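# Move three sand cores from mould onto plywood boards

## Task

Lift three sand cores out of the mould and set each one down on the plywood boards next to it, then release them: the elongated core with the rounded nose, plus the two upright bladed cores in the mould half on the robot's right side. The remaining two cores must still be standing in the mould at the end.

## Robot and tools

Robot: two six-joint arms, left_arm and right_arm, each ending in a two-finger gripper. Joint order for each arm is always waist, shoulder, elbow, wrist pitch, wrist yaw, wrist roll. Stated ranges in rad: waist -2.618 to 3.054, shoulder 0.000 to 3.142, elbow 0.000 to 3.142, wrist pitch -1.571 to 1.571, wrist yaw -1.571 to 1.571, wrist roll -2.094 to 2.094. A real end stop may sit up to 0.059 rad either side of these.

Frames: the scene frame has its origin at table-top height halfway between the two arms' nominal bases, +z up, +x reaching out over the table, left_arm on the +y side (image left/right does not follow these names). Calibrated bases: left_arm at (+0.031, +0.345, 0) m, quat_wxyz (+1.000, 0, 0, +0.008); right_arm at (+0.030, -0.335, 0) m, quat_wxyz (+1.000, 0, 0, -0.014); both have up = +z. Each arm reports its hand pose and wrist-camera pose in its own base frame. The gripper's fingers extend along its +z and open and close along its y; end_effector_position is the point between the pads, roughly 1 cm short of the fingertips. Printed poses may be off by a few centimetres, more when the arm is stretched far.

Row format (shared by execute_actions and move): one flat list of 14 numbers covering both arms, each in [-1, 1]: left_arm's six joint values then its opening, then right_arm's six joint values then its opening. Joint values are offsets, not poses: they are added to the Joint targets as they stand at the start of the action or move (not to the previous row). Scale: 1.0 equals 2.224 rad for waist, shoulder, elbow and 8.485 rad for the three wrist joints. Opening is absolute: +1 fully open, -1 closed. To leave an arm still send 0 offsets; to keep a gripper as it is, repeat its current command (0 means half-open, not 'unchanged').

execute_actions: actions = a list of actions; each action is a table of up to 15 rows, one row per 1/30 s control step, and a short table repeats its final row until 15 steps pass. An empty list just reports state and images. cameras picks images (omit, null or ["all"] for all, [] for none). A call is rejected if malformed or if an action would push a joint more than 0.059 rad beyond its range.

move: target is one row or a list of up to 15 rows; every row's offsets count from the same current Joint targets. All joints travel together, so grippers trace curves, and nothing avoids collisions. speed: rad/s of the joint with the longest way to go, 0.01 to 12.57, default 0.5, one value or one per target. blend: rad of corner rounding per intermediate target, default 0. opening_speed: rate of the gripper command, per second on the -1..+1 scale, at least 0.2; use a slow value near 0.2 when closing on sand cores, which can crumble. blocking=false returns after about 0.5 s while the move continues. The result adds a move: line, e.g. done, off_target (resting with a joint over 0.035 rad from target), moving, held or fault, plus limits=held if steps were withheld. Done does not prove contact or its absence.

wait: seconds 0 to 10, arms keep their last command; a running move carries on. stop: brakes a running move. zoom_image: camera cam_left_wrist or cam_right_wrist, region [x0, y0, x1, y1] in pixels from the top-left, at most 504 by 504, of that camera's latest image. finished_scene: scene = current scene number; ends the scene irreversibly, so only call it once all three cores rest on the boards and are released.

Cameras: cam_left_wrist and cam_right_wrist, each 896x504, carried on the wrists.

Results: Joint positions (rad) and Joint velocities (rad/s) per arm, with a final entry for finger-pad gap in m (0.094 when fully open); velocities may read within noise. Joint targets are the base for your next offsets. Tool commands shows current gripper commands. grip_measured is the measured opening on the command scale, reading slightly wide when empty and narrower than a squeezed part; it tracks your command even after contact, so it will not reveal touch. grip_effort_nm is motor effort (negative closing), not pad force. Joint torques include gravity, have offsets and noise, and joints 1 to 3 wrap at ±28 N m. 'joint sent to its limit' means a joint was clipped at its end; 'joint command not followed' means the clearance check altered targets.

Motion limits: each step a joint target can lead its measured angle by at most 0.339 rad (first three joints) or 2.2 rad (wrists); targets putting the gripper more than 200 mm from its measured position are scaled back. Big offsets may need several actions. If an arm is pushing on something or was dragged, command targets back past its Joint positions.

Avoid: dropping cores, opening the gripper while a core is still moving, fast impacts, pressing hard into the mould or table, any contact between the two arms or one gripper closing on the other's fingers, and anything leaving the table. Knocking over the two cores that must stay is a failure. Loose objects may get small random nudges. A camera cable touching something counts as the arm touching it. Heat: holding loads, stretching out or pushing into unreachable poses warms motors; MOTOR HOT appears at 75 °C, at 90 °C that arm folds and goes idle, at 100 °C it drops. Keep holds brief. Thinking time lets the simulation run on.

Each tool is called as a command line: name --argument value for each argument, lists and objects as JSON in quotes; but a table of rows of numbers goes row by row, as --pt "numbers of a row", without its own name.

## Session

execute_actions --actions '[]'

Scene clock: 0.00 s.
left_arm: end_effector_position=(+0.3493, -0.0518, +0.2095) grip_measured=+1.000 grip_effort_nm=n/a end_effector_quat_wxyz=(+0.534, -0.007, +0.815, -0.226) | right_arm: end_effector_position=(+0.3046, +0.0783, +0.1820) grip_measured=+1.000 grip_effort_nm=n/a end_effector_quat_wxyz=(+0.477, +0.034, +0.863, +0.162)
Joint positions: left_arm=[0.059 1.017 0.578 0.071 0.424 -0.25 0.094] | right_arm=[0.21 0.854 0.562 -0.224 -0.068 0.329 0.094]
Joint velocities: within noise
Joint torques (N m): no reading
Heat: left arm: 31 °C; right arm: 34 °C.
Joint targets: left_arm=[0.059 1.010 0.587 0.072 0.427 -0.248] | right_arm=[0.210 0.847 0.574 -0.220 -0.067 0.327]
Tool commands: left_gripper/opening=+1.0 right_gripper/opening=+1.0

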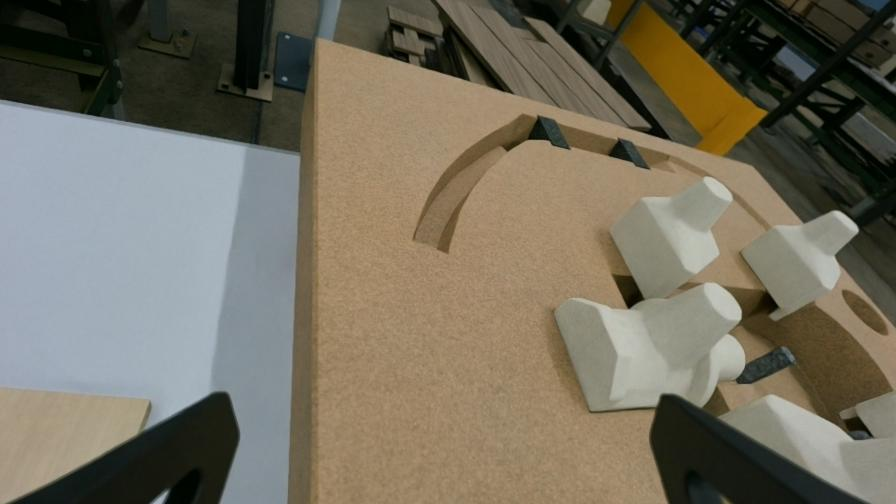

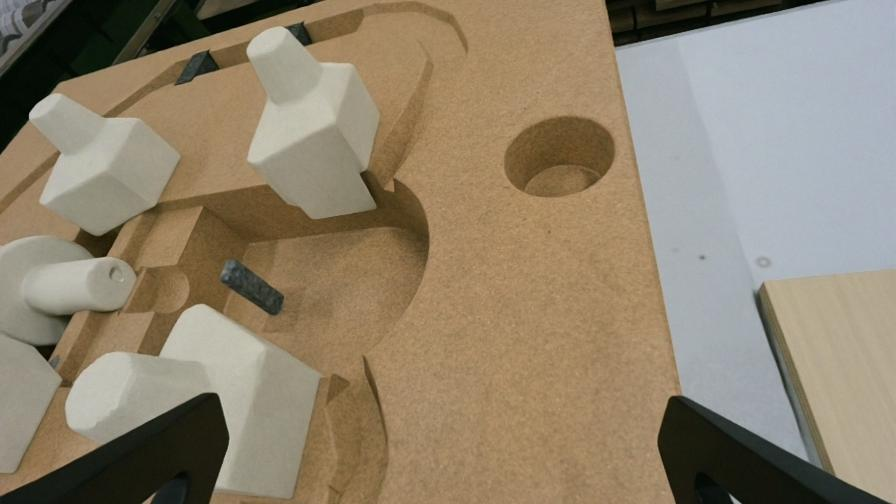

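move --pt "-0.06 0.1 0.3 -0.06 -0.025 0.015 1 0 0.12 0.4 -0.09 0.004 -0.02 1" --pt "-0.2716 0.3732 0.567 -0.1155 -0.0503 0.0292 1 0.1556 0.4528 0.67 -0.1522 0.0079 -0.0385 1" --speed 0.9 --blend 0.2

Scene clock: 7.07 s.
left_arm: end_effector_position=(+0.4135, -0.2534, +0.2350) grip_measured=+1.000 grip_effort_nm=0.032 end_effector_quat_wxyz=(+0.309, +0.255, +0.912, -0.093) | right_arm: end_effector_position=(+0.3273, +0.2063, +0.2336) grip_measured=+1.000 grip_effort_nm=0.022 end_effector_quat_wxyz=(+0.119, -0.270, +0.955, +0.038)
Joint positions: left_arm=[-0.549 1.83 1.821 -0.904 0.009 -0.007 0.094] | right_arm=[0.556 1.857 2.035 -1.497 -0.008 0.007 0.094]
Joint velocities: within noise
Joint torques (N m): left_arm=[0.31 -7.75 7.65 1.58 -0.1 -0.01] | right_arm=[-0.05 -7.82 7.31 0.39 0.06 -0.14]
Heat: left arm: 32 °C; right arm: 34 °C.
Joint targets: left_arm=[-0.545 1.840 1.849 -0.908 0.000 0.000] | right_arm=[0.556 1.854 2.064 -1.511 0.000 0.000]
move: done

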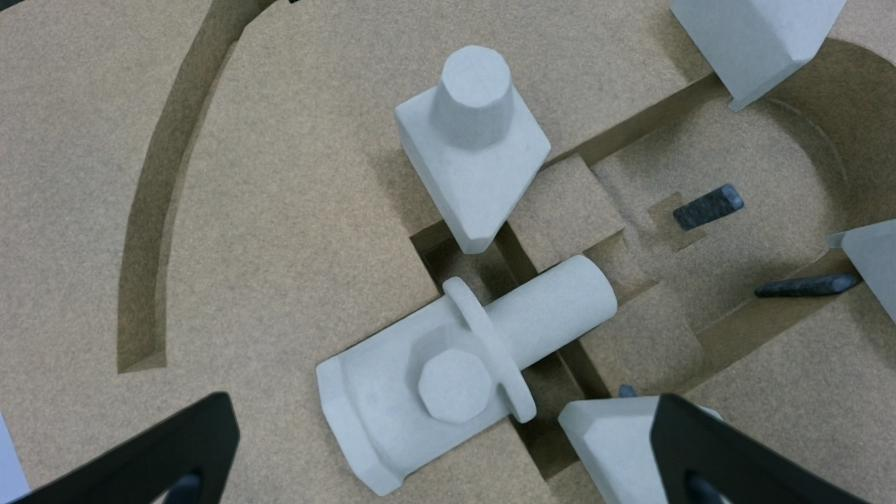

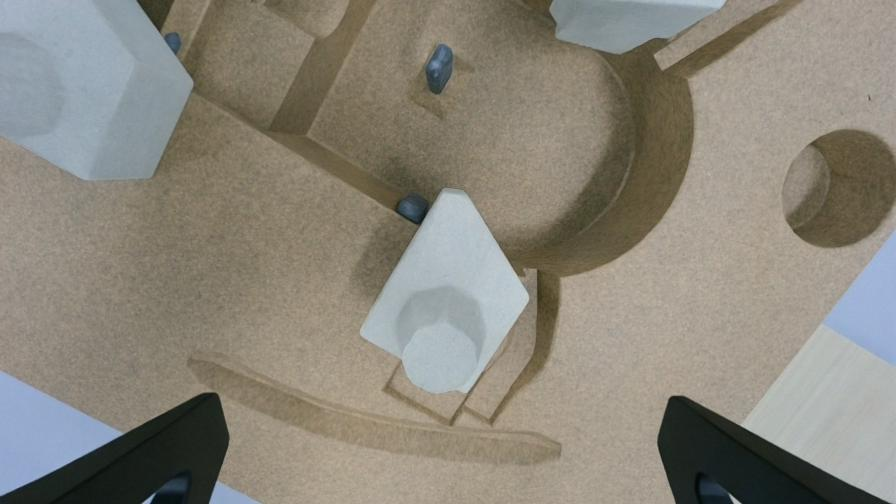

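move --target '[-0.005,0.0096,-0.1406,0.0392,0,0,1,0.0013,0.0045,-0.1392,0.026,0,0,1]' --speed 0.35

Scene clock: 14.77 s.
left_arm: end_effector_position=(+0.4249, -0.2604, +0.1623) grip_measured=+1.000 grip_effort_nm=0.027 end_effector_quat_wxyz=(+0.316, +0.254, +0.909, -0.095) | right_arm: end_effector_position=(+0.3261, +0.2054, +0.1633) grip_measured=+1.000 grip_effort_nm=0.022 end_effector_quat_wxyz=(+0.079, -0.271, +0.959, +0.026)
Joint positions: left_arm=[-0.549 1.846 1.543 -0.594 0.009 -0.007 0.094] | right_arm=[0.556 1.857 1.762 -1.309 -0.007 0.006 0.094]
Joint velocities: within noise
Joint torques (N m): left_arm=[-0.57 -7.61 4.98 1.81 -0.06 0.04] | right_arm=[0.23 -7.36 4.71 0.5 0.05 -0.1]
Heat: left arm: 33 °C; right arm: 36 °C.
Joint targets: left_arm=[-0.556 1.861 1.536 -0.575 0.000 -0.001] | right_arm=[0.559 1.864 1.755 -1.291 0.000 0.000]
move: done

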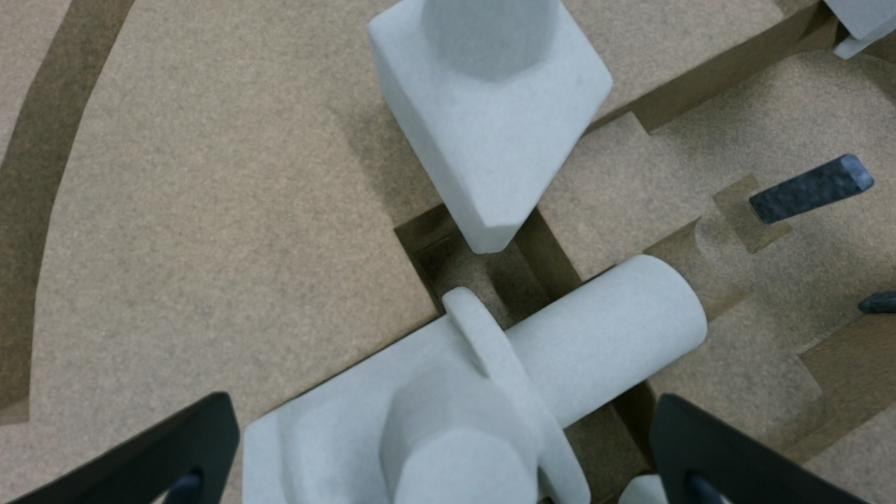

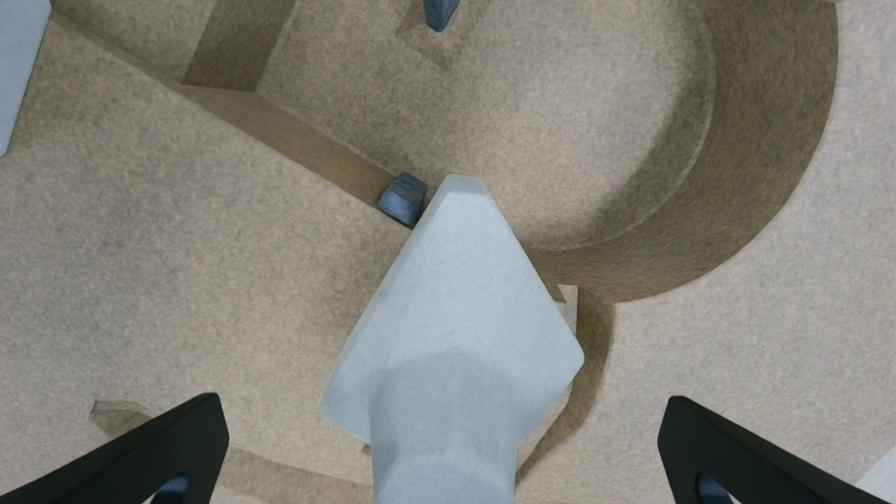

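move --target '[-0.0065,0,0,0,0,0,1,0,0,0,0,0,0,-0.1]' --opening_speed 1.5 --cameras '[]'

move --target '[0,0,0,0,0,0,-0.55,0,0,0,0,0,0,-0.55]' --opening_speed 0.6

Scene clock: 18.30 s.
left_arm: end_effector_position=(+0.4214, -0.2665, +0.1625) grip_measured=+1.000 grip_effort_nm=0.027 end_effector_quat_wxyz=(+0.316, +0.260, +0.907, -0.097) | right_arm: end_effector_position=(+0.3264, +0.2055, +0.1633) grip_measured=-0.097 grip_effort_nm=-0.129 end_effector_quat_wxyz=(+0.080, -0.271, +0.959, +0.026)
Joint positions: left_arm=[-0.563 1.846 1.543 -0.593 0.008 -0.007 0.094] | right_arm=[0.556 1.857 1.762 -1.307 -0.006 0.006 0.042]
Joint velocities: within noise
Joint torques (N m): left_arm=[-0.54 -7.62 4.98 1.81 -0.07 0] | right_arm=[0.24 -7.34 4.71 0.53 0.05 -0.11]
Heat: left arm: 33 °C; right arm: 37 °C.
Joint targets: left_arm=[-0.571 1.861 1.536 -0.575 0.000 -0.001] | right_arm=[0.559 1.864 1.755 -1.291 0.000 0.000]
move: done
No camera images: "cameras" was empty.

Scene clock: 21.10 s.
left_arm: end_effector_position=(+0.4224, -0.2648, +0.1624) grip_measured=-0.354 grip_effort_nm=-0.994 end_effector_quat_wxyz=(+0.318, +0.259, +0.907, -0.091) | right_arm: end_effector_position=(+0.3263, +0.2058, +0.1633) grip_measured=-0.400 grip_effort_nm=-1.009 end_effector_quat_wxyz=(+0.080, -0.271, +0.959, +0.027)
Joint positions: left_arm=[-0.563 1.846 1.543 -0.593 -0.003 -0.005 0.03] | right_arm=[0.556 1.857 1.762 -1.307 -0.008 0.006 0.028]
Joint velocities: within noise
Joint torques (N m): left_arm=[-0.53 -7.61 4.94 1.85 0.07 0] | right_arm=[0.23 -7.36 4.74 0.53 0.07 -0.11]
Heat: left arm: 34 °C; right arm: 37 °C.
Joint targets: left_arm=[-0.571 1.861 1.536 -0.575 0.000 0.000] | right_arm=[0.559 1.864 1.755 -1.291 0.000 0.000]
move: done

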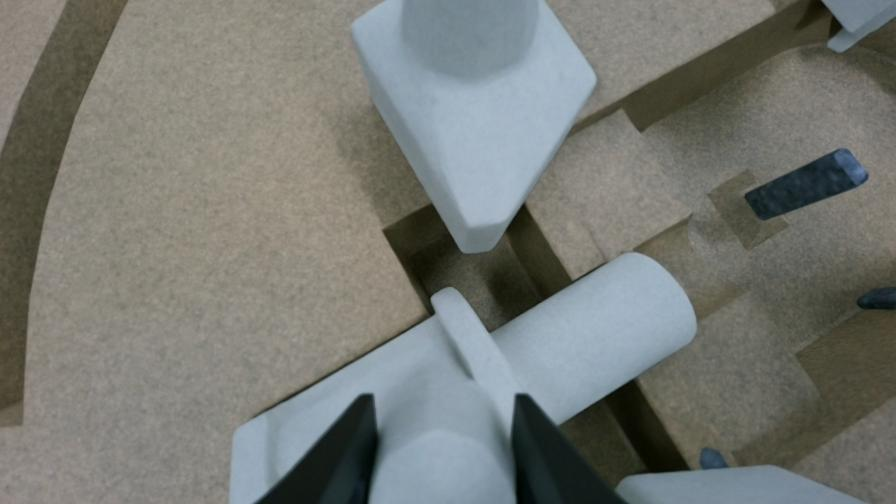

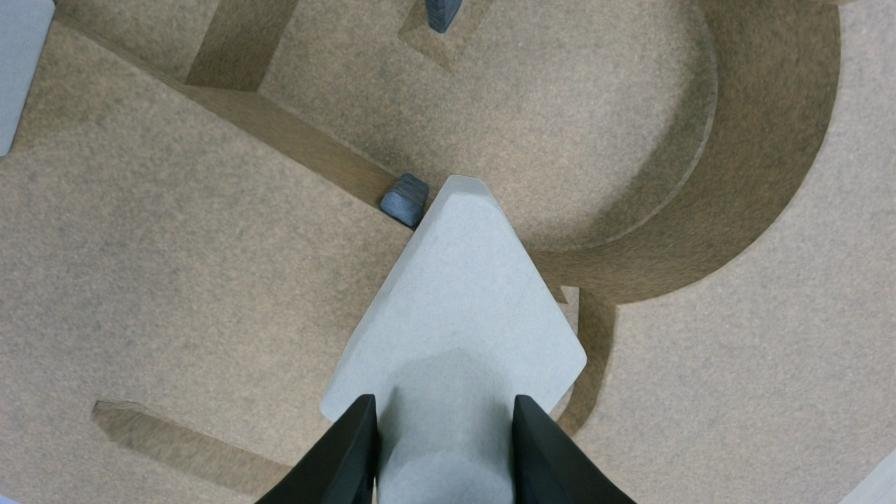

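move --pt "0 0.0002 0.0717 -0.0105 0 0 -0.55 0 0.019 0.1039 -0.0176 0 0 -0.55" --pt "0 0.0237 0.2127 -0.0378 0 0 -0.55 0 0.0355 0.165 -0.0305 0 0 -0.55" --pt "0 0.0531 0.313 -0.056 0 0 -0.55 0 0.0034 0.2022 -0.033 0 0 -0.55" --speed 0.3 --blend 0.03

Scene clock: 38.37 s.
left_arm: end_effector_position=(+0.4265, -0.2674, +0.2667) grip_measured=-0.355 grip_effort_nm=-1.004 end_effector_quat_wxyz=(+0.302, +0.262, +0.912, -0.086) | right_arm: end_effector_position=(+0.3314, +0.2090, +0.2406) grip_measured=-0.401 grip_effort_nm=-1.004 end_effector_quat_wxyz=(+0.110, -0.270, +0.956, +0.036)
Joint positions: left_arm=[-0.563 1.985 2.178 -1.124 -0.003 -0.003 0.03] | right_arm=[0.556 1.923 2.161 -1.578 -0.008 0.006 0.028]
Joint velocities: within noise
Joint torques (N m): left_arm=[-0.64 -9.59 9.59 2.38 0.06 -0.05] | right_arm=[0.2 -12.15 8.29 0.53 0.06 -0.11]
Heat: left arm: 36 °C; right arm: 39 °C.
Joint targets: left_arm=[-0.571 1.979 2.232 -1.050 0.000 -0.001] | right_arm=[0.559 1.872 2.205 -1.571 0.000 0.000]
move: off_target (left_arm, right_arm); left_arm: the wrist pitch is farthest, 0.074 rad from its target; right_arm: the shoulder is farthest, 0.052 rad from its target

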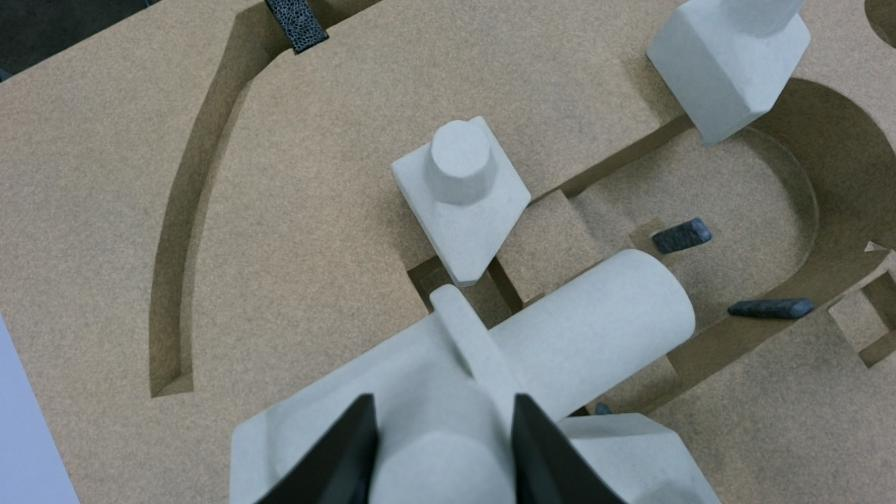

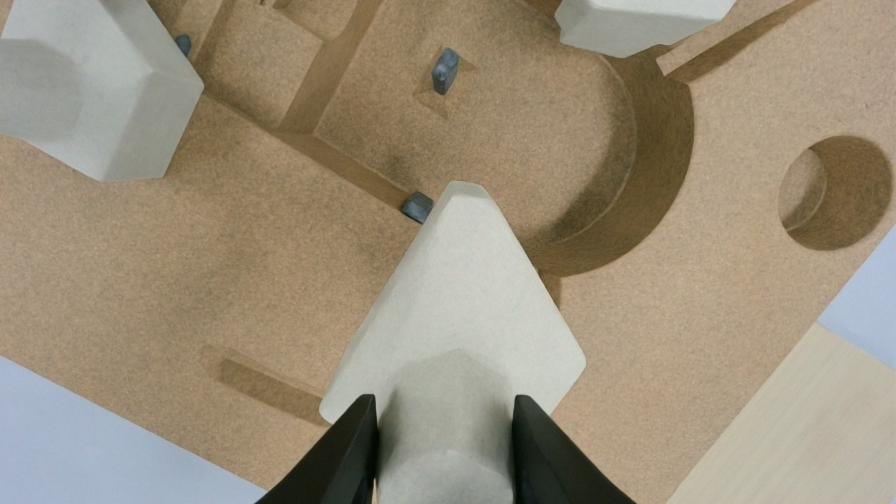

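move --pt "0.1668 0 0 0 0 0 -0.55 -0.2 0 0 0 0 0 -0.55" --pt "0.4546 -0.2154 -0.2167 0.0059 0 0 -0.55 -0.4447 0 0 0 0 0 -0.55" --speed 0.6 --blend 0.1

Scene clock: 43.83 s.
left_arm: end_effector_position=(+0.3599, +0.1736, +0.2878) grip_measured=-0.355 grip_effort_nm=-0.999 end_effector_quat_wxyz=(+0.314, -0.211, +0.923, +0.074) | right_arm: end_effector_position=(+0.3553, -0.1643, +0.2406) grip_measured=-0.401 grip_effort_nm=-1.004 end_effector_quat_wxyz=(+0.112, +0.217, +0.969, -0.025)
Joint positions: left_arm=[0.444 1.561 1.739 -1.092 -0.007 -0.003 0.03] | right_arm=[-0.435 1.923 2.161 -1.579 0.002 0.006 0.028]
Joint velocities: within noise
Joint torques (N m): left_arm=[-0.18 -10.51 6.02 2.61 0.11 -0.05] | right_arm=[0.27 -12.15 8.28 0.55 -0.03 -0.1]
Heat: left arm: 37 °C; right arm: 40 °C.
Joint targets: left_arm=[0.441 1.500 1.750 -1.000 0.000 -0.001] | right_arm=[-0.430 1.872 2.205 -1.571 0.000 0.000]
move: off_target (left_arm, right_arm); left_arm: the wrist pitch is farthest, 0.092 rad from its target; right_arm: the shoulder is farthest, 0.051 rad from its target

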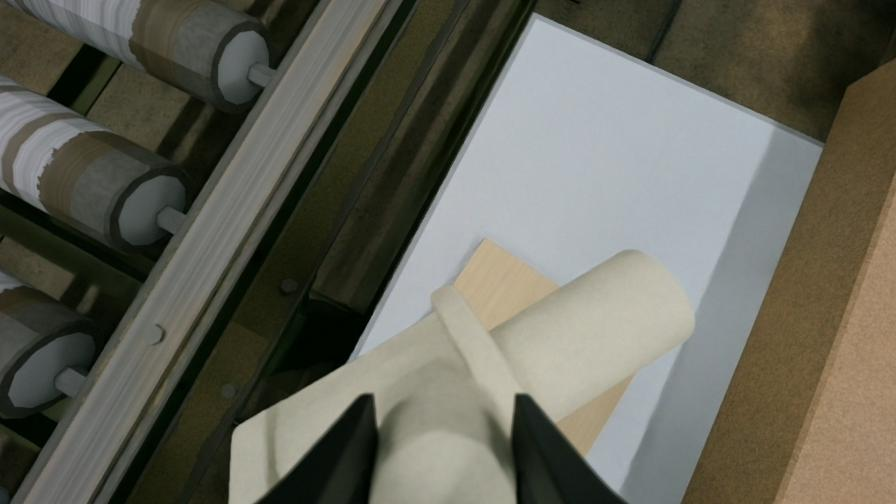

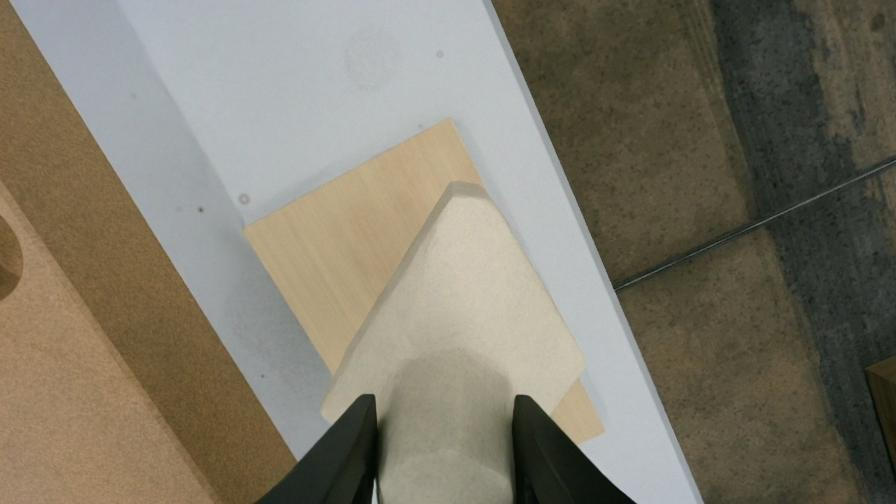

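move --target '[-0.0072,-0.0861,-0.3734,0.0772,0,0,-0.55,-0.0184,-0.2001,-0.4606,0.0574,0,0,-0.55]' --speed 0.5

Scene clock: 62.33 s.
left_arm: end_effector_position=(+0.3310, +0.1548, +0.1286) grip_measured=-0.355 grip_effort_nm=-0.999 end_effector_quat_wxyz=(+0.321, -0.205, +0.922, +0.072) | right_arm: end_effector_position=(+0.2551, -0.1266, +0.1225) grip_measured=-0.401 grip_effort_nm=-1.004 end_effector_quat_wxyz=(+0.078, +0.232, +0.969, -0.019)
Joint positions: left_arm=[0.433 1.36 0.907 -0.448 -0.004 -0.003 0.03] | right_arm=[-0.463 1.469 1.175 -1.116 0.002 0.006 0.028]
Joint velocities: within noise
Joint torques (N m): left_arm=[-0.55 -8.4 6.52 2.73 0.07 -0.05] | right_arm=[-0.69 -8.28 5.71 0.69 -0.03 -0.11]
Heat: left arm: 40 °C; right arm: 42 °C.
Joint targets: left_arm=[0.425 1.309 0.920 -0.345 0.000 0.000] | right_arm=[-0.471 1.427 1.180 -1.084 0.000 0.000]
move: off_target (left_arm, right_arm); left_arm: the wrist pitch is farthest, 0.103 rad from its target; right_arm: the shoulder is farthest, 0.042 rad from its target

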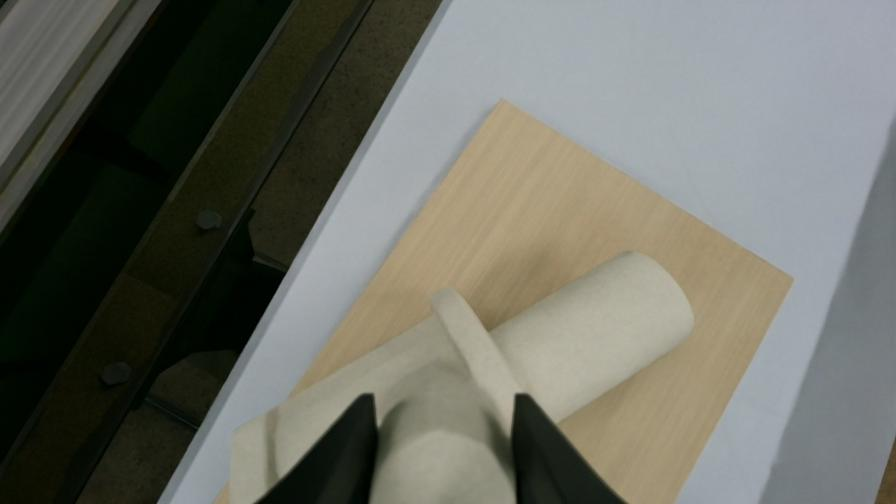

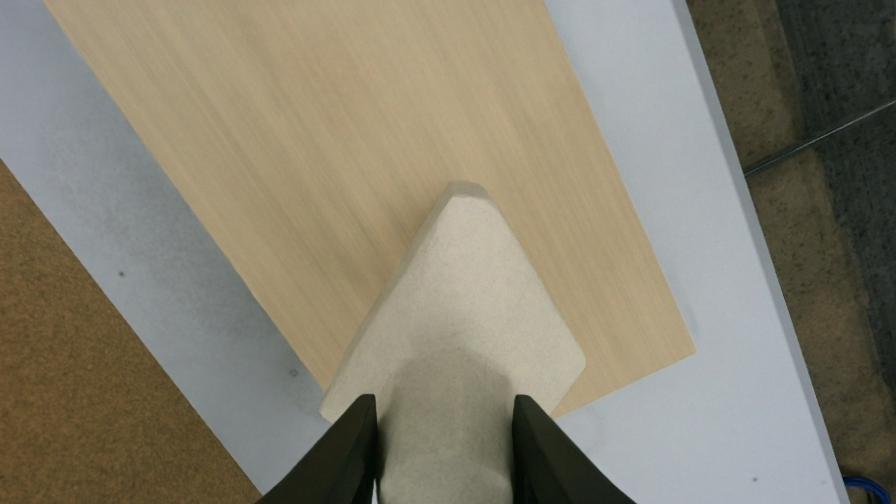

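move --target '[0,0.002,-0.0125,0.004,0,0,-0.55,0,0.001,-0.0125,0.0035,0,0,-0.55]' --speed 0.1 --cameras '[]'

move --target '[0,0.002,-0.0125,0.003,0,0,-0.55,0,0.001,-0.0125,0.0035,0,0,-0.55]' --speed 0.1 --cameras '[]'

Scene clock: 65.60 s.
left_arm: end_effector_position=(+0.3343, +0.1563, +0.1274) grip_measured=-0.356 grip_effort_nm=-0.999 end_effector_quat_wxyz=(+0.332, -0.204, +0.918, +0.075) | right_arm: end_effector_position=(+0.2557, -0.1269, +0.1210) grip_measured=-0.401 grip_effort_nm=-1.004 end_effector_quat_wxyz=(+0.085, +0.232, +0.969, -0.020)
Joint positions: left_arm=[0.433 1.36 0.886 -0.403 -0.004 -0.003 0.03] | right_arm=[-0.463 1.459 1.158 -1.095 0.001 0.006 0.028]
Joint velocities: within noise
Joint torques (N m): left_arm=[-0.59 -8.03 5.79 2.65 0.07 0] | right_arm=[-0.7 -7.12 4.93 0.77 -0.02 -0.11]
Heat: left arm: 40 °C; right arm: 41 °C.
Joint targets: left_arm=[0.425 1.313 0.892 -0.311 0.000 0.000] | right_arm=[-0.471 1.429 1.152 -1.054 0.000 0.000]
move: off_target (left_arm, right_arm); left_arm: the wrist pitch is farthest, 0.092 rad from its target; right_arm: the wrist pitch is farthest, 0.040 rad from its target
No camera images: "cameras" was empty.

Scene clock: 66.43 s.
left_arm: end_effector_position=(+0.3361, +0.1571, +0.1271) grip_measured=-0.356 grip_effort_nm=-1.004 end_effector_quat_wxyz=(+0.343, -0.203, +0.914, +0.077) | right_arm: end_effector_position=(+0.2561, -0.1270, +0.1204) grip_measured=-0.401 grip_effort_nm=-1.004 end_effector_quat_wxyz=(+0.093, +0.231, +0.968, -0.022)
Joint positions: left_arm=[0.433 1.354 0.865 -0.364 -0.004 -0.003 0.03] | right_arm=[-0.463 1.445 1.141 -1.075 0.001 0.006 0.028]
Joint velocities: within noise
Joint torques (N m): left_arm=[-0.62 -7.05 5.38 2.53 0.09 -0.03] | right_arm=[-0.68 -5.72 4.18 0.92 -0.02 -0.11]
Heat: left arm: 40 °C; right arm: 41 °C.
Joint targets: left_arm=[0.425 1.318 0.864 -0.286 0.000 0.000] | right_arm=[-0.471 1.431 1.124 -1.024 0.000 0.000]
move: off_target (left_arm, right_arm); left_arm: the wrist pitch is farthest, 0.078 rad from its target; right_arm: the wrist pitch is farthest, 0.050 rad from its target
No camera images: "cameras" was empty.

move --target '[0,0.004,-0.018,0.002,0,0,-0.55,0,0.001,-0.006,0.001,0,0,-0.55]' --speed 0.1 --cameras '[]'

move --target '[0,0,0,0,0,0,0.3,0,0,0,0,0,0,0.4]' --opening_speed 0.4

Scene clock: 69.63 s.
left_arm: end_effector_position=(+0.3369, +0.1575, +0.1267) grip_measured=-0.356 grip_effort_nm=-1.004 end_effector_quat_wxyz=(+0.355, -0.202, +0.909, +0.080) | right_arm: end_effector_position=(+0.2561, -0.1269, +0.1202) grip_measured=-0.402 grip_effort_nm=-1.004 end_effector_quat_wxyz=(+0.096, +0.231, +0.968, -0.023)
Joint positions: left_arm=[0.433 1.342 0.836 -0.32 -0.004 -0.003 0.03] | right_arm=[-0.463 1.439 1.134 -1.067 0 0.006 0.028]
Joint velocities: within noise
Joint torques (N m): left_arm=[-0.54 -5.48 4.41 2.29 0.09 -0.03] | right_arm=[-0.68 -4.97 3.77 0.92 -0.01 -0.1]
Heat: left arm: 40 °C; right arm: 40 °C.
Joint targets: left_arm=[0.425 1.327 0.824 -0.269 0.000 0.000] | right_arm=[-0.471 1.434 1.111 -1.016 0.000 0.000]
move: off_target (left_arm, right_arm); left_arm: the wrist pitch is farthest, 0.051 rad from its target; right_arm: the wrist pitch is farthest, 0.052 rad from its target
No camera images: "cameras" was empty.

Scene clock: 72.23 s.
left_arm: end_effector_position=(+0.3410, +0.1594, +0.1305) grip_measured=+0.298 grip_effort_nm=0.120 end_effector_quat_wxyz=(+0.367, -0.201, +0.904, +0.082) | right_arm: end_effector_position=(+0.2602, -0.1275, +0.1174) grip_measured=+0.397 grip_effort_nm=0.183 end_effector_quat_wxyz=(+0.105, +0.231, +0.967, -0.021)
Joint positions: left_arm=[0.433 1.342 0.833 -0.291 -0.004 -0.003 0.061] | right_arm=[-0.463 1.439 1.119 -1.035 -0.007 0.006 0.066]
Joint velocities: within noise
Joint torques (N m): left_arm=[-0.59 -5.48 4.79 1.99 0.1 -0.03] | right_arm=[-0.68 -5.01 4.82 0.65 0.06 -0.11]
Heat: left arm: 40 °C; right arm: 40 °C.
Joint targets: left_arm=[0.425 1.326 0.824 -0.269 0.000 0.000] | right_arm=[-0.471 1.434 1.111 -1.016 0.000 0.000]
move: done

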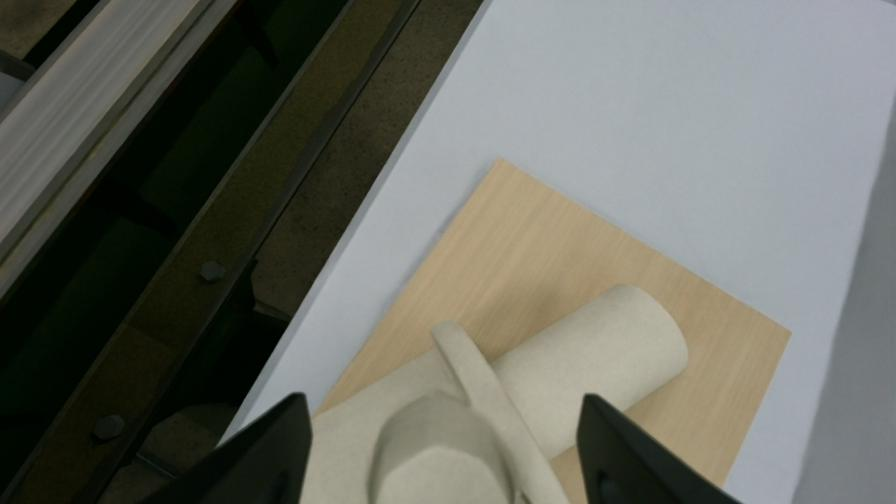

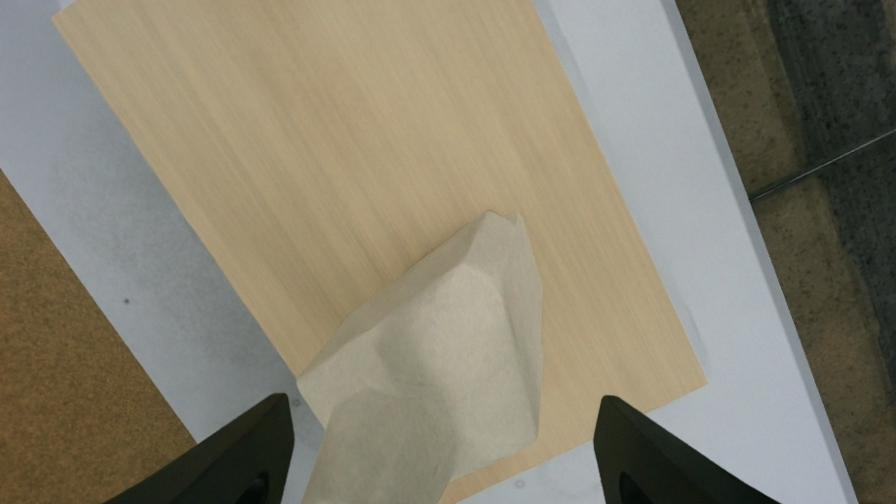

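move --pt "0 -0.0225 0.1034 -0.033 0 0 0.3 0 0.0058 0.22 -0.051 0 0 0.4" --pt "0 -0.0944 0.18 -0.04 0 0 0.3 0.377 0.288 0.4682 0.0163 0 0 0.4" --speed 0.8 --blend 0.05

Scene clock: 79.13 s.
left_arm: end_effector_position=(+0.3276, +0.1532, +0.3061) grip_measured=+0.298 grip_effort_nm=0.120 end_effector_quat_wxyz=(+0.481, -0.189, +0.849, +0.107) | right_arm: end_effector_position=(+0.5139, +0.2022, +0.2356) grip_measured=+0.397 grip_effort_nm=0.178 end_effector_quat_wxyz=(+0.346, -0.171, +0.920, +0.068)
Joint positions: left_arm=[0.433 1.133 1.2 -0.608 -0.004 -0.003 0.061] | right_arm=[0.371 2.071 2.12 -0.899 -0.005 0.005 0.066]
Joint velocities: within noise
Joint torques (N m): left_arm=[-0.5 -3.99 7.56 2.04 0.1 -0.05] | right_arm=[-0.31 -9.73 8.4 1.33 0.04 -0.09]
Heat: left arm: 40 °C; right arm: 39 °C.
Joint targets: left_arm=[0.425 1.116 1.224 -0.608 0.000 0.000] | right_arm=[0.367 2.074 2.153 -0.877 0.000 0.000]
move: done

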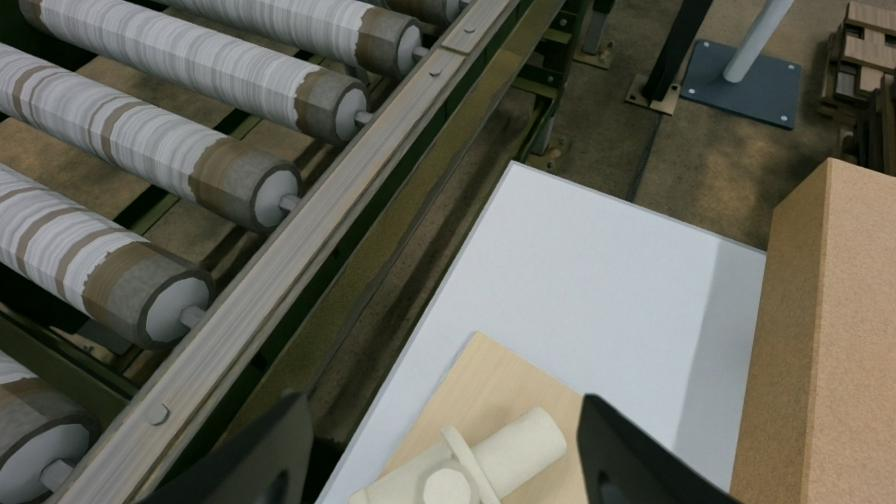

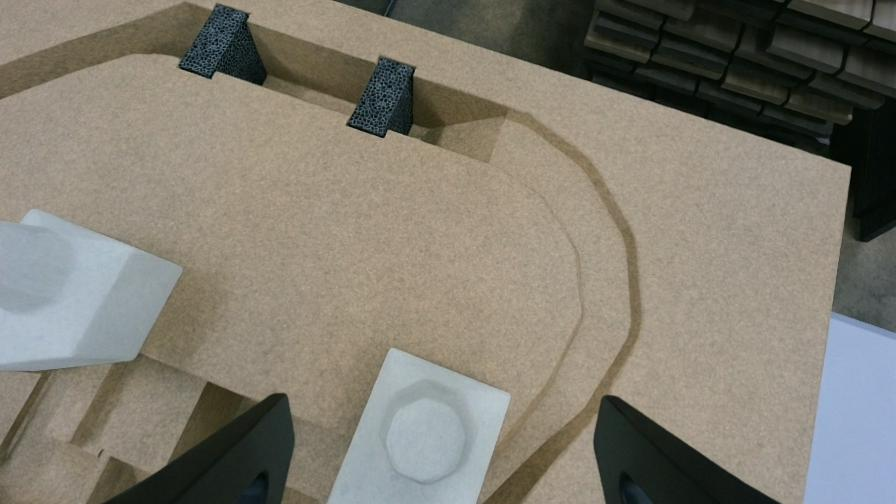

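move --target '[0,0,0,0,0,0,0.3,0.0063,-0.0194,-0.2012,0.0474,0,0,0.9]' --speed 0.35 --cameras '["cam_right_wrist"]'

Scene clock: 86.50 s.
left_arm: end_effector_position=(+0.3275, +0.1532, +0.3060) grip_measured=+0.298 grip_effort_nm=0.120 end_effector_quat_wxyz=(+0.481, -0.189, +0.850, +0.107) | right_arm: end_effector_position=(+0.5203, +0.2047, +0.1322) grip_measured=+0.897 grip_effort_nm=0.183 end_effector_quat_wxyz=(+0.341, -0.172, +0.922, +0.067)
Joint positions: left_arm=[0.433 1.133 1.2 -0.608 -0.004 -0.003 0.061] | right_arm=[0.371 2.071 1.712 -0.501 -0.005 0.005 0.089]
Joint velocities: within noise
Joint torques (N m): left_arm=[-0.54 -4.08 7.54 2.04 0.06 -0.05] | right_arm=[0.84 -13.42 5.5 1.35 0.03 -0.1]
Heat: left arm: 39 °C; right arm: 41 °C.
Joint targets: left_arm=[0.425 1.116 1.224 -0.608 0.000 0.000] | right_arm=[0.381 2.031 1.705 -0.475 0.000 0.000]
move: off_target (right_arm); right_arm: the shoulder is farthest, 0.040 rad from its target
Images, in order (width x height): cam_right_wrist 896x504.

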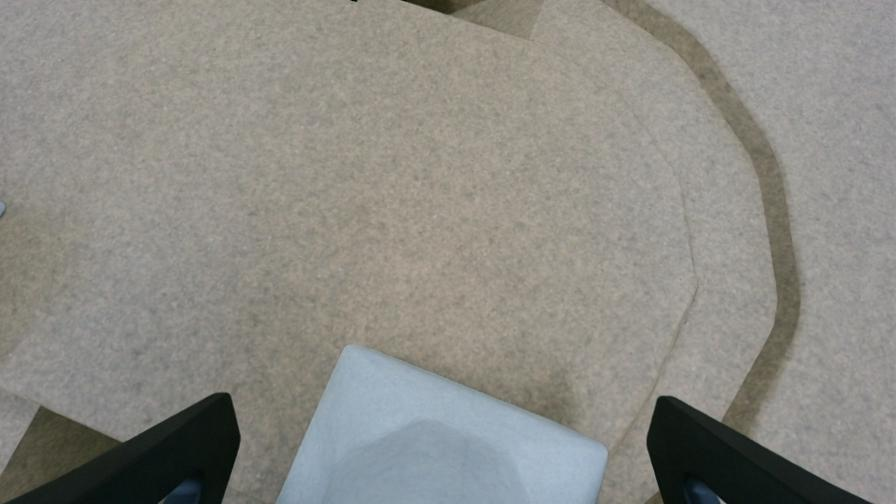

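move --target '[0,0,0,0,0,0,0.3,0.004,0.006,0.029,-0.0077,0,0,0.9]' --speed 0.25 --cameras '["cam_right_wrist"]'

Scene clock: 91.90 s.
left_arm: end_effector_position=(+0.3275, +0.1532, +0.3060) grip_measured=+0.298 grip_effort_nm=0.129 end_effector_quat_wxyz=(+0.481, -0.189, +0.850, +0.107) | right_arm: end_effector_position=(+0.5170, +0.2107, +0.1371) grip_measured=+0.897 grip_effort_nm=0.183 end_effector_quat_wxyz=(+0.337, -0.178, +0.922, +0.069)
Joint positions: left_arm=[0.433 1.133 1.2 -0.608 -0.004 -0.003 0.061] | right_arm=[0.384 2.071 1.737 -0.534 -0.005 0.005 0.089]
Joint velocities: within noise
Joint torques (N m): left_arm=[-0.53 -4.04 7.65 2.04 0.09 -0.01] | right_arm=[0.59 -12.31 8.62 1.03 0.04 -0.09]
Heat: left arm: 39 °C; right arm: 44 °C.
Joint targets: left_arm=[0.425 1.116 1.224 -0.608 0.000 0.000] | right_arm=[0.390 2.045 1.769 -0.541 0.000 0.000]
move: done
Images, in order (width x height): cam_right_wrist 896x504.

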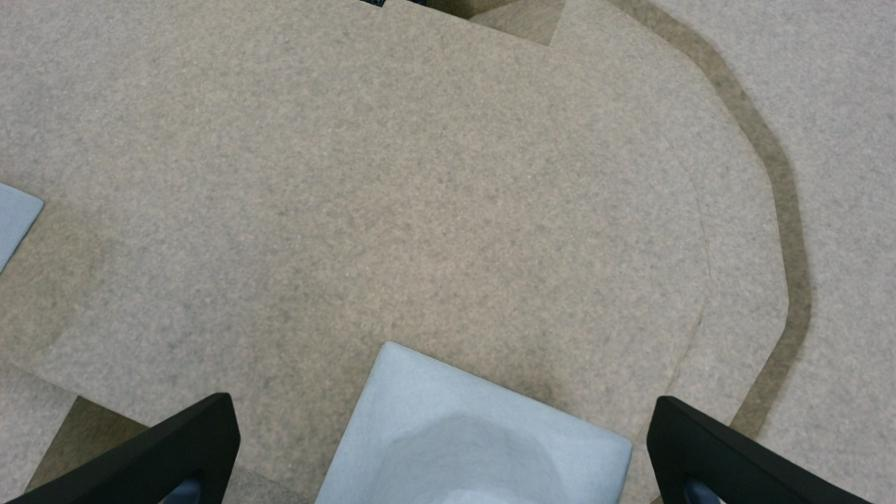

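move --target '[0,0,0,0,0,0,0.3,-0.0063,0,0.025,-0.0055,0,0,0.9]' --speed 0.25 --cameras '["cam_right_wrist"]'

Scene clock: 95.57 s.
left_arm: end_effector_position=(+0.3275, +0.1532, +0.3060) grip_measured=+0.298 grip_effort_nm=0.115 end_effector_quat_wxyz=(+0.481, -0.189, +0.850, +0.107) | right_arm: end_effector_position=(+0.5194, +0.2116, +0.1524) grip_measured=+0.897 grip_effort_nm=0.178 end_effector_quat_wxyz=(+0.341, -0.177, +0.920, +0.069)
Joint positions: left_arm=[0.433 1.133 1.2 -0.608 -0.004 -0.003 0.061] | right_arm=[0.384 2.071 1.792 -0.58 -0.005 0.005 0.089]
Joint velocities: within noise
Joint torques (N m): left_arm=[-0.54 -4 7.66 2.04 0.09 -0.03] | right_arm=[-0.65 -12.34 8.7 1.04 0.04 -0.09]
Heat: left arm: 39 °C; right arm: 45 °C.
Joint targets: left_arm=[0.425 1.116 1.224 -0.608 0.000 0.000] | right_arm=[0.376 2.045 1.825 -0.587 0.000 0.000]
move: done
Images, in order (width x height): cam_right_wrist 896x504.

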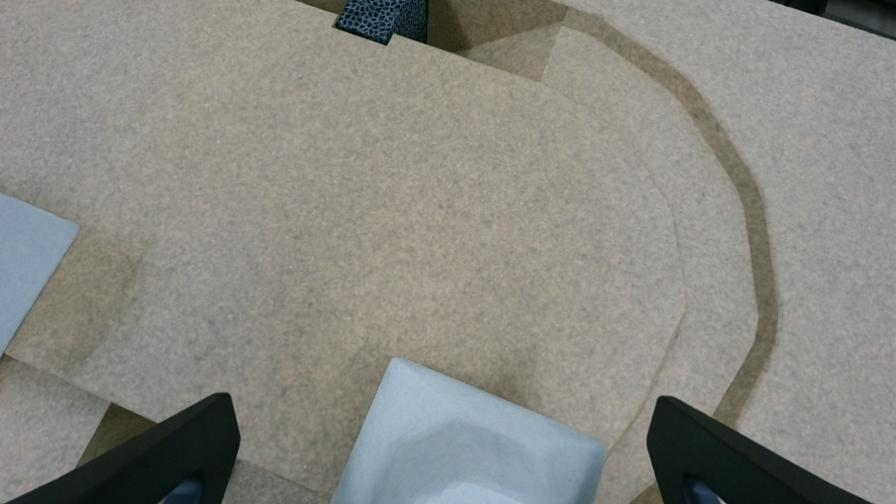

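move --target '[0,0,0,0,0,0,0.3,-0.0025,0,0.0115,-0.003,0,0,0.9]' --speed 0.25 --cameras '[]'

move --target '[0,0,0,0,0,0,0.3,0,0,0,0,0,0,-0.1]' --opening_speed 1.2 --cameras '["cam_right_wrist"]'

Scene clock: 99.80 s.
left_arm: end_effector_position=(+0.3275, +0.1532, +0.3060) grip_measured=+0.298 grip_effort_nm=0.125 end_effector_quat_wxyz=(+0.481, -0.189, +0.850, +0.107) | right_arm: end_effector_position=(+0.5206, +0.2089, +0.1585) grip_measured=+0.897 grip_effort_nm=0.183 end_effector_quat_wxyz=(+0.341, -0.175, +0.921, +0.069)
Joint positions: left_arm=[0.433 1.133 1.2 -0.608 -0.004 -0.003 0.061] | right_arm=[0.378 2.071 1.817 -0.606 -0.005 0.005 0.089]
Joint velocities: within noise
Joint torques (N m): left_arm=[-0.62 -4.01 7.61 2.02 0.09 0] | right_arm=[-0.58 -12.34 8.76 1.01 0.03 -0.1]
Heat: left arm: 39 °C; right arm: 45 °C.
Joint targets: left_arm=[0.425 1.116 1.224 -0.608 0.000 0.000] | right_arm=[0.371 2.045 1.851 -0.613 0.000 0.000]
move: done
No camera images: "cameras" was empty.

Scene clock: 100.87 s.
left_arm: end_effector_position=(+0.3275, +0.1532, +0.3060) grip_measured=+0.298 grip_effort_nm=0.129 end_effector_quat_wxyz=(+0.481, -0.189, +0.850, +0.107) | right_arm: end_effector_position=(+0.5204, +0.2088, +0.1584) grip_measured=-0.097 grip_effort_nm=-0.125 end_effector_quat_wxyz=(+0.341, -0.175, +0.921, +0.068)
Joint positions: left_arm=[0.433 1.133 1.2 -0.608 -0.004 -0.003 0.061] | right_arm=[0.378 2.071 1.817 -0.606 -0.005 0.005 0.042]
Joint velocities: within noise
Joint torques (N m): left_arm=[-0.47 -4.05 7.58 2.03 0.09 -0.05] | right_arm=[-0.66 -12.31 8.77 1.07 0.03 -0.09]
Heat: left arm: 39 °C; right arm: 46 °C.
Joint targets: left_arm=[0.425 1.116 1.224 -0.608 0.000 0.000] | right_arm=[0.371 2.045 1.851 -0.613 0.000 0.000]
move: done
Images, in order (width x height): cam_right_wrist 896x504.

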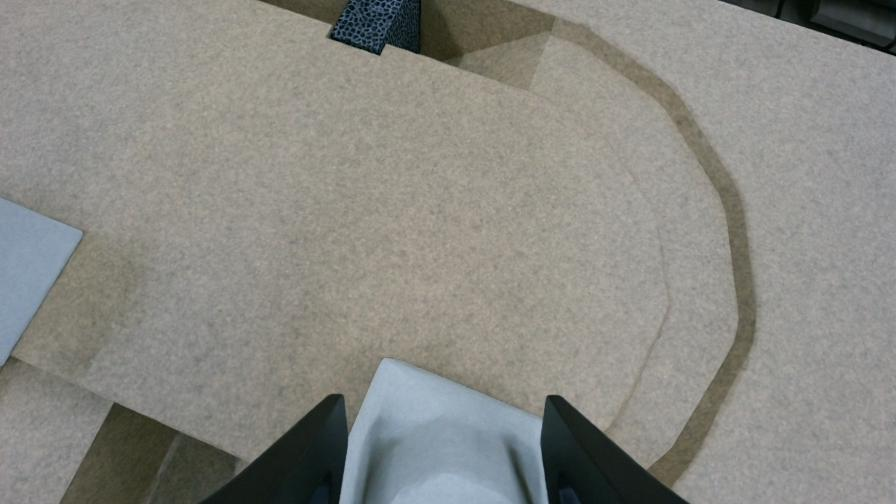

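move --target '[0,0,0,0,0,0,0.3,0,0,0,0,0,0,-0.55]' --opening_speed 0.6 --cameras '[]'

move --pt "0 0 0 0 0 0 0.3 0 0.0157 0.0746 -0.0146 0 0 -0.55" --pt "0 0 0 0 0 0 0.3 0 0.0333 0.1569 -0.0315 0 0 -0.55" --speed 0.3 --blend 0.03 --cameras '["cam_right_wrist"]'

Scene clock: 107.07 s.
left_arm: end_effector_position=(+0.3275, +0.1532, +0.3060) grip_measured=+0.298 grip_effort_nm=0.125 end_effector_quat_wxyz=(+0.481, -0.189, +0.850, +0.107) | right_arm: end_effector_position=(+0.5204, +0.2084, +0.1582) grip_measured=-0.319 grip_effort_nm=-1.004 end_effector_quat_wxyz=(+0.341, -0.175, +0.921, +0.068)
Joint positions: left_arm=[0.433 1.133 1.2 -0.608 -0.004 -0.003 0.061] | right_arm=[0.378 2.071 1.817 -0.607 -0.003 0.005 0.032]
Joint velocities: within noise
Joint torques (N m): left_arm=[-0.51 -4.08 7.62 2.03 0.08 -0.03] | right_arm=[-0.65 -12.36 8.77 1.08 0.02 -0.1]
Heat: left arm: 39 °C; right arm: 46 °C.
Joint targets: left_arm=[0.425 1.116 1.224 -0.608 0.000 0.000] | right_arm=[0.371 2.045 1.851 -0.613 0.000 0.000]
move: done
No camera images: "cameras" was empty.

Scene clock: 108.90 s.
left_arm: end_effector_position=(+0.3275, +0.1532, +0.3060) grip_measured=+0.298 grip_effort_nm=0.125 end_effector_quat_wxyz=(+0.481, -0.189, +0.850, +0.107) | right_arm: end_effector_position=(+0.5188, +0.2078, +0.2193) grip_measured=-0.319 grip_effort_nm=-1.004 end_effector_quat_wxyz=(+0.331, -0.175, +0.925, +0.066)
Joint positions: left_arm=[0.433 1.133 1.2 -0.608 -0.004 -0.003 0.061] | right_arm=[0.378 2.121 2.151 -0.913 -0.003 0.004 0.032]
Joint velocities: within noise
Joint torques (N m): left_arm=[-0.53 -4.03 7.56 2.04 0.08 -0.04] | right_arm=[-0.68 -10.54 9.72 1.4 0.02 -0.09]
Heat: left arm: 39 °C; right arm: 46 °C.
Joint targets: left_arm=[0.425 1.116 1.224 -0.608 0.000 0.000] | right_arm=[0.371 2.119 2.200 -0.880 0.000 0.000]
move: off_target (right_arm); right_arm: the elbow is farthest, 0.049 rad from its target
Images, in order (width x height): cam_right_wrist 896x504.

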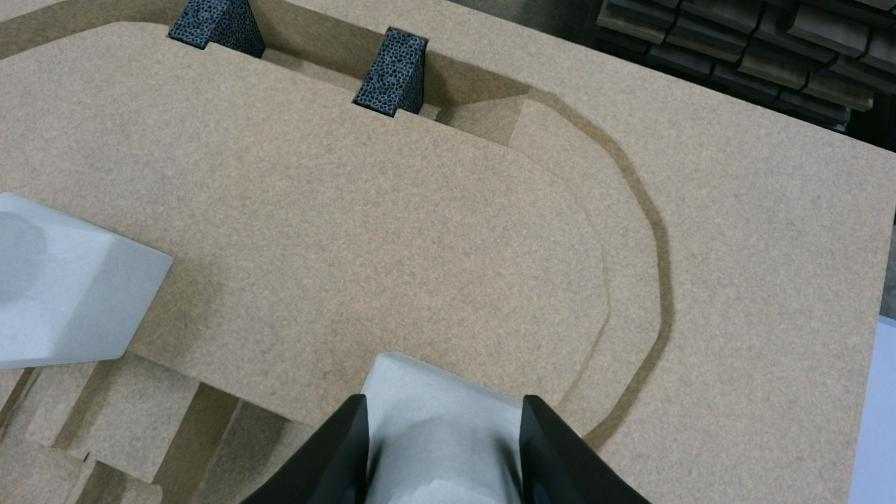

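move --pt "0 0 0 0 0 0 0.3 0 0 0.027 -0.007 0 0 -0.55" --pt "0 0 0 0 0 0 0.3 -0.3143 -0.2901 -0.3314 0.0094 0 0 -0.55" --pt "0 0 0 0 0 0 0.3 -0.3143 -0.2919 -0.5308 0.0607 0 0 -0.55" --speed 0.6 --cameras '["cam_right_wrist"]'

Scene clock: 117.80 s.
left_arm: end_effector_position=(+0.3275, +0.1532, +0.3060) grip_measured=+0.298 grip_effort_nm=0.120 end_effector_quat_wxyz=(+0.481, -0.189, +0.850, +0.107) | right_arm: end_effector_position=(+0.3751, -0.1279, +0.1207) grip_measured=-0.319 grip_effort_nm=-1.004 end_effector_quat_wxyz=(+0.313, +0.158, +0.935, -0.054)
Joint positions: left_arm=[0.433 1.133 1.2 -0.608 -0.004 -0.003 0.061] | right_arm=[-0.329 1.504 1.011 -0.431 0.005 0.004 0.032]
Joint velocities: within noise
Joint torques (N m): left_arm=[-0.58 -4.03 7.65 2.05 0.09 -0.03] | right_arm=[0.08 -8.36 6.48 1.65 -0.06 -0.08]
Heat: left arm: 39 °C; right arm: 46 °C.
Joint targets: left_arm=[0.425 1.116 1.224 -0.608 0.000 0.000] | right_arm=[-0.328 1.469 1.019 -0.365 0.000 0.000]
move: off_target (right_arm); right_arm: the wrist pitch is farthest, 0.066 rad from its target
Images, in order (width x height): cam_right_wrist 896x504.

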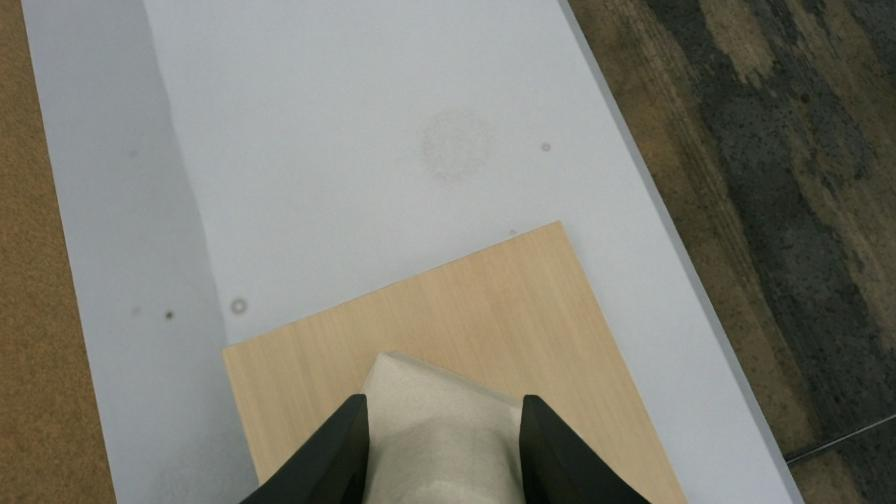

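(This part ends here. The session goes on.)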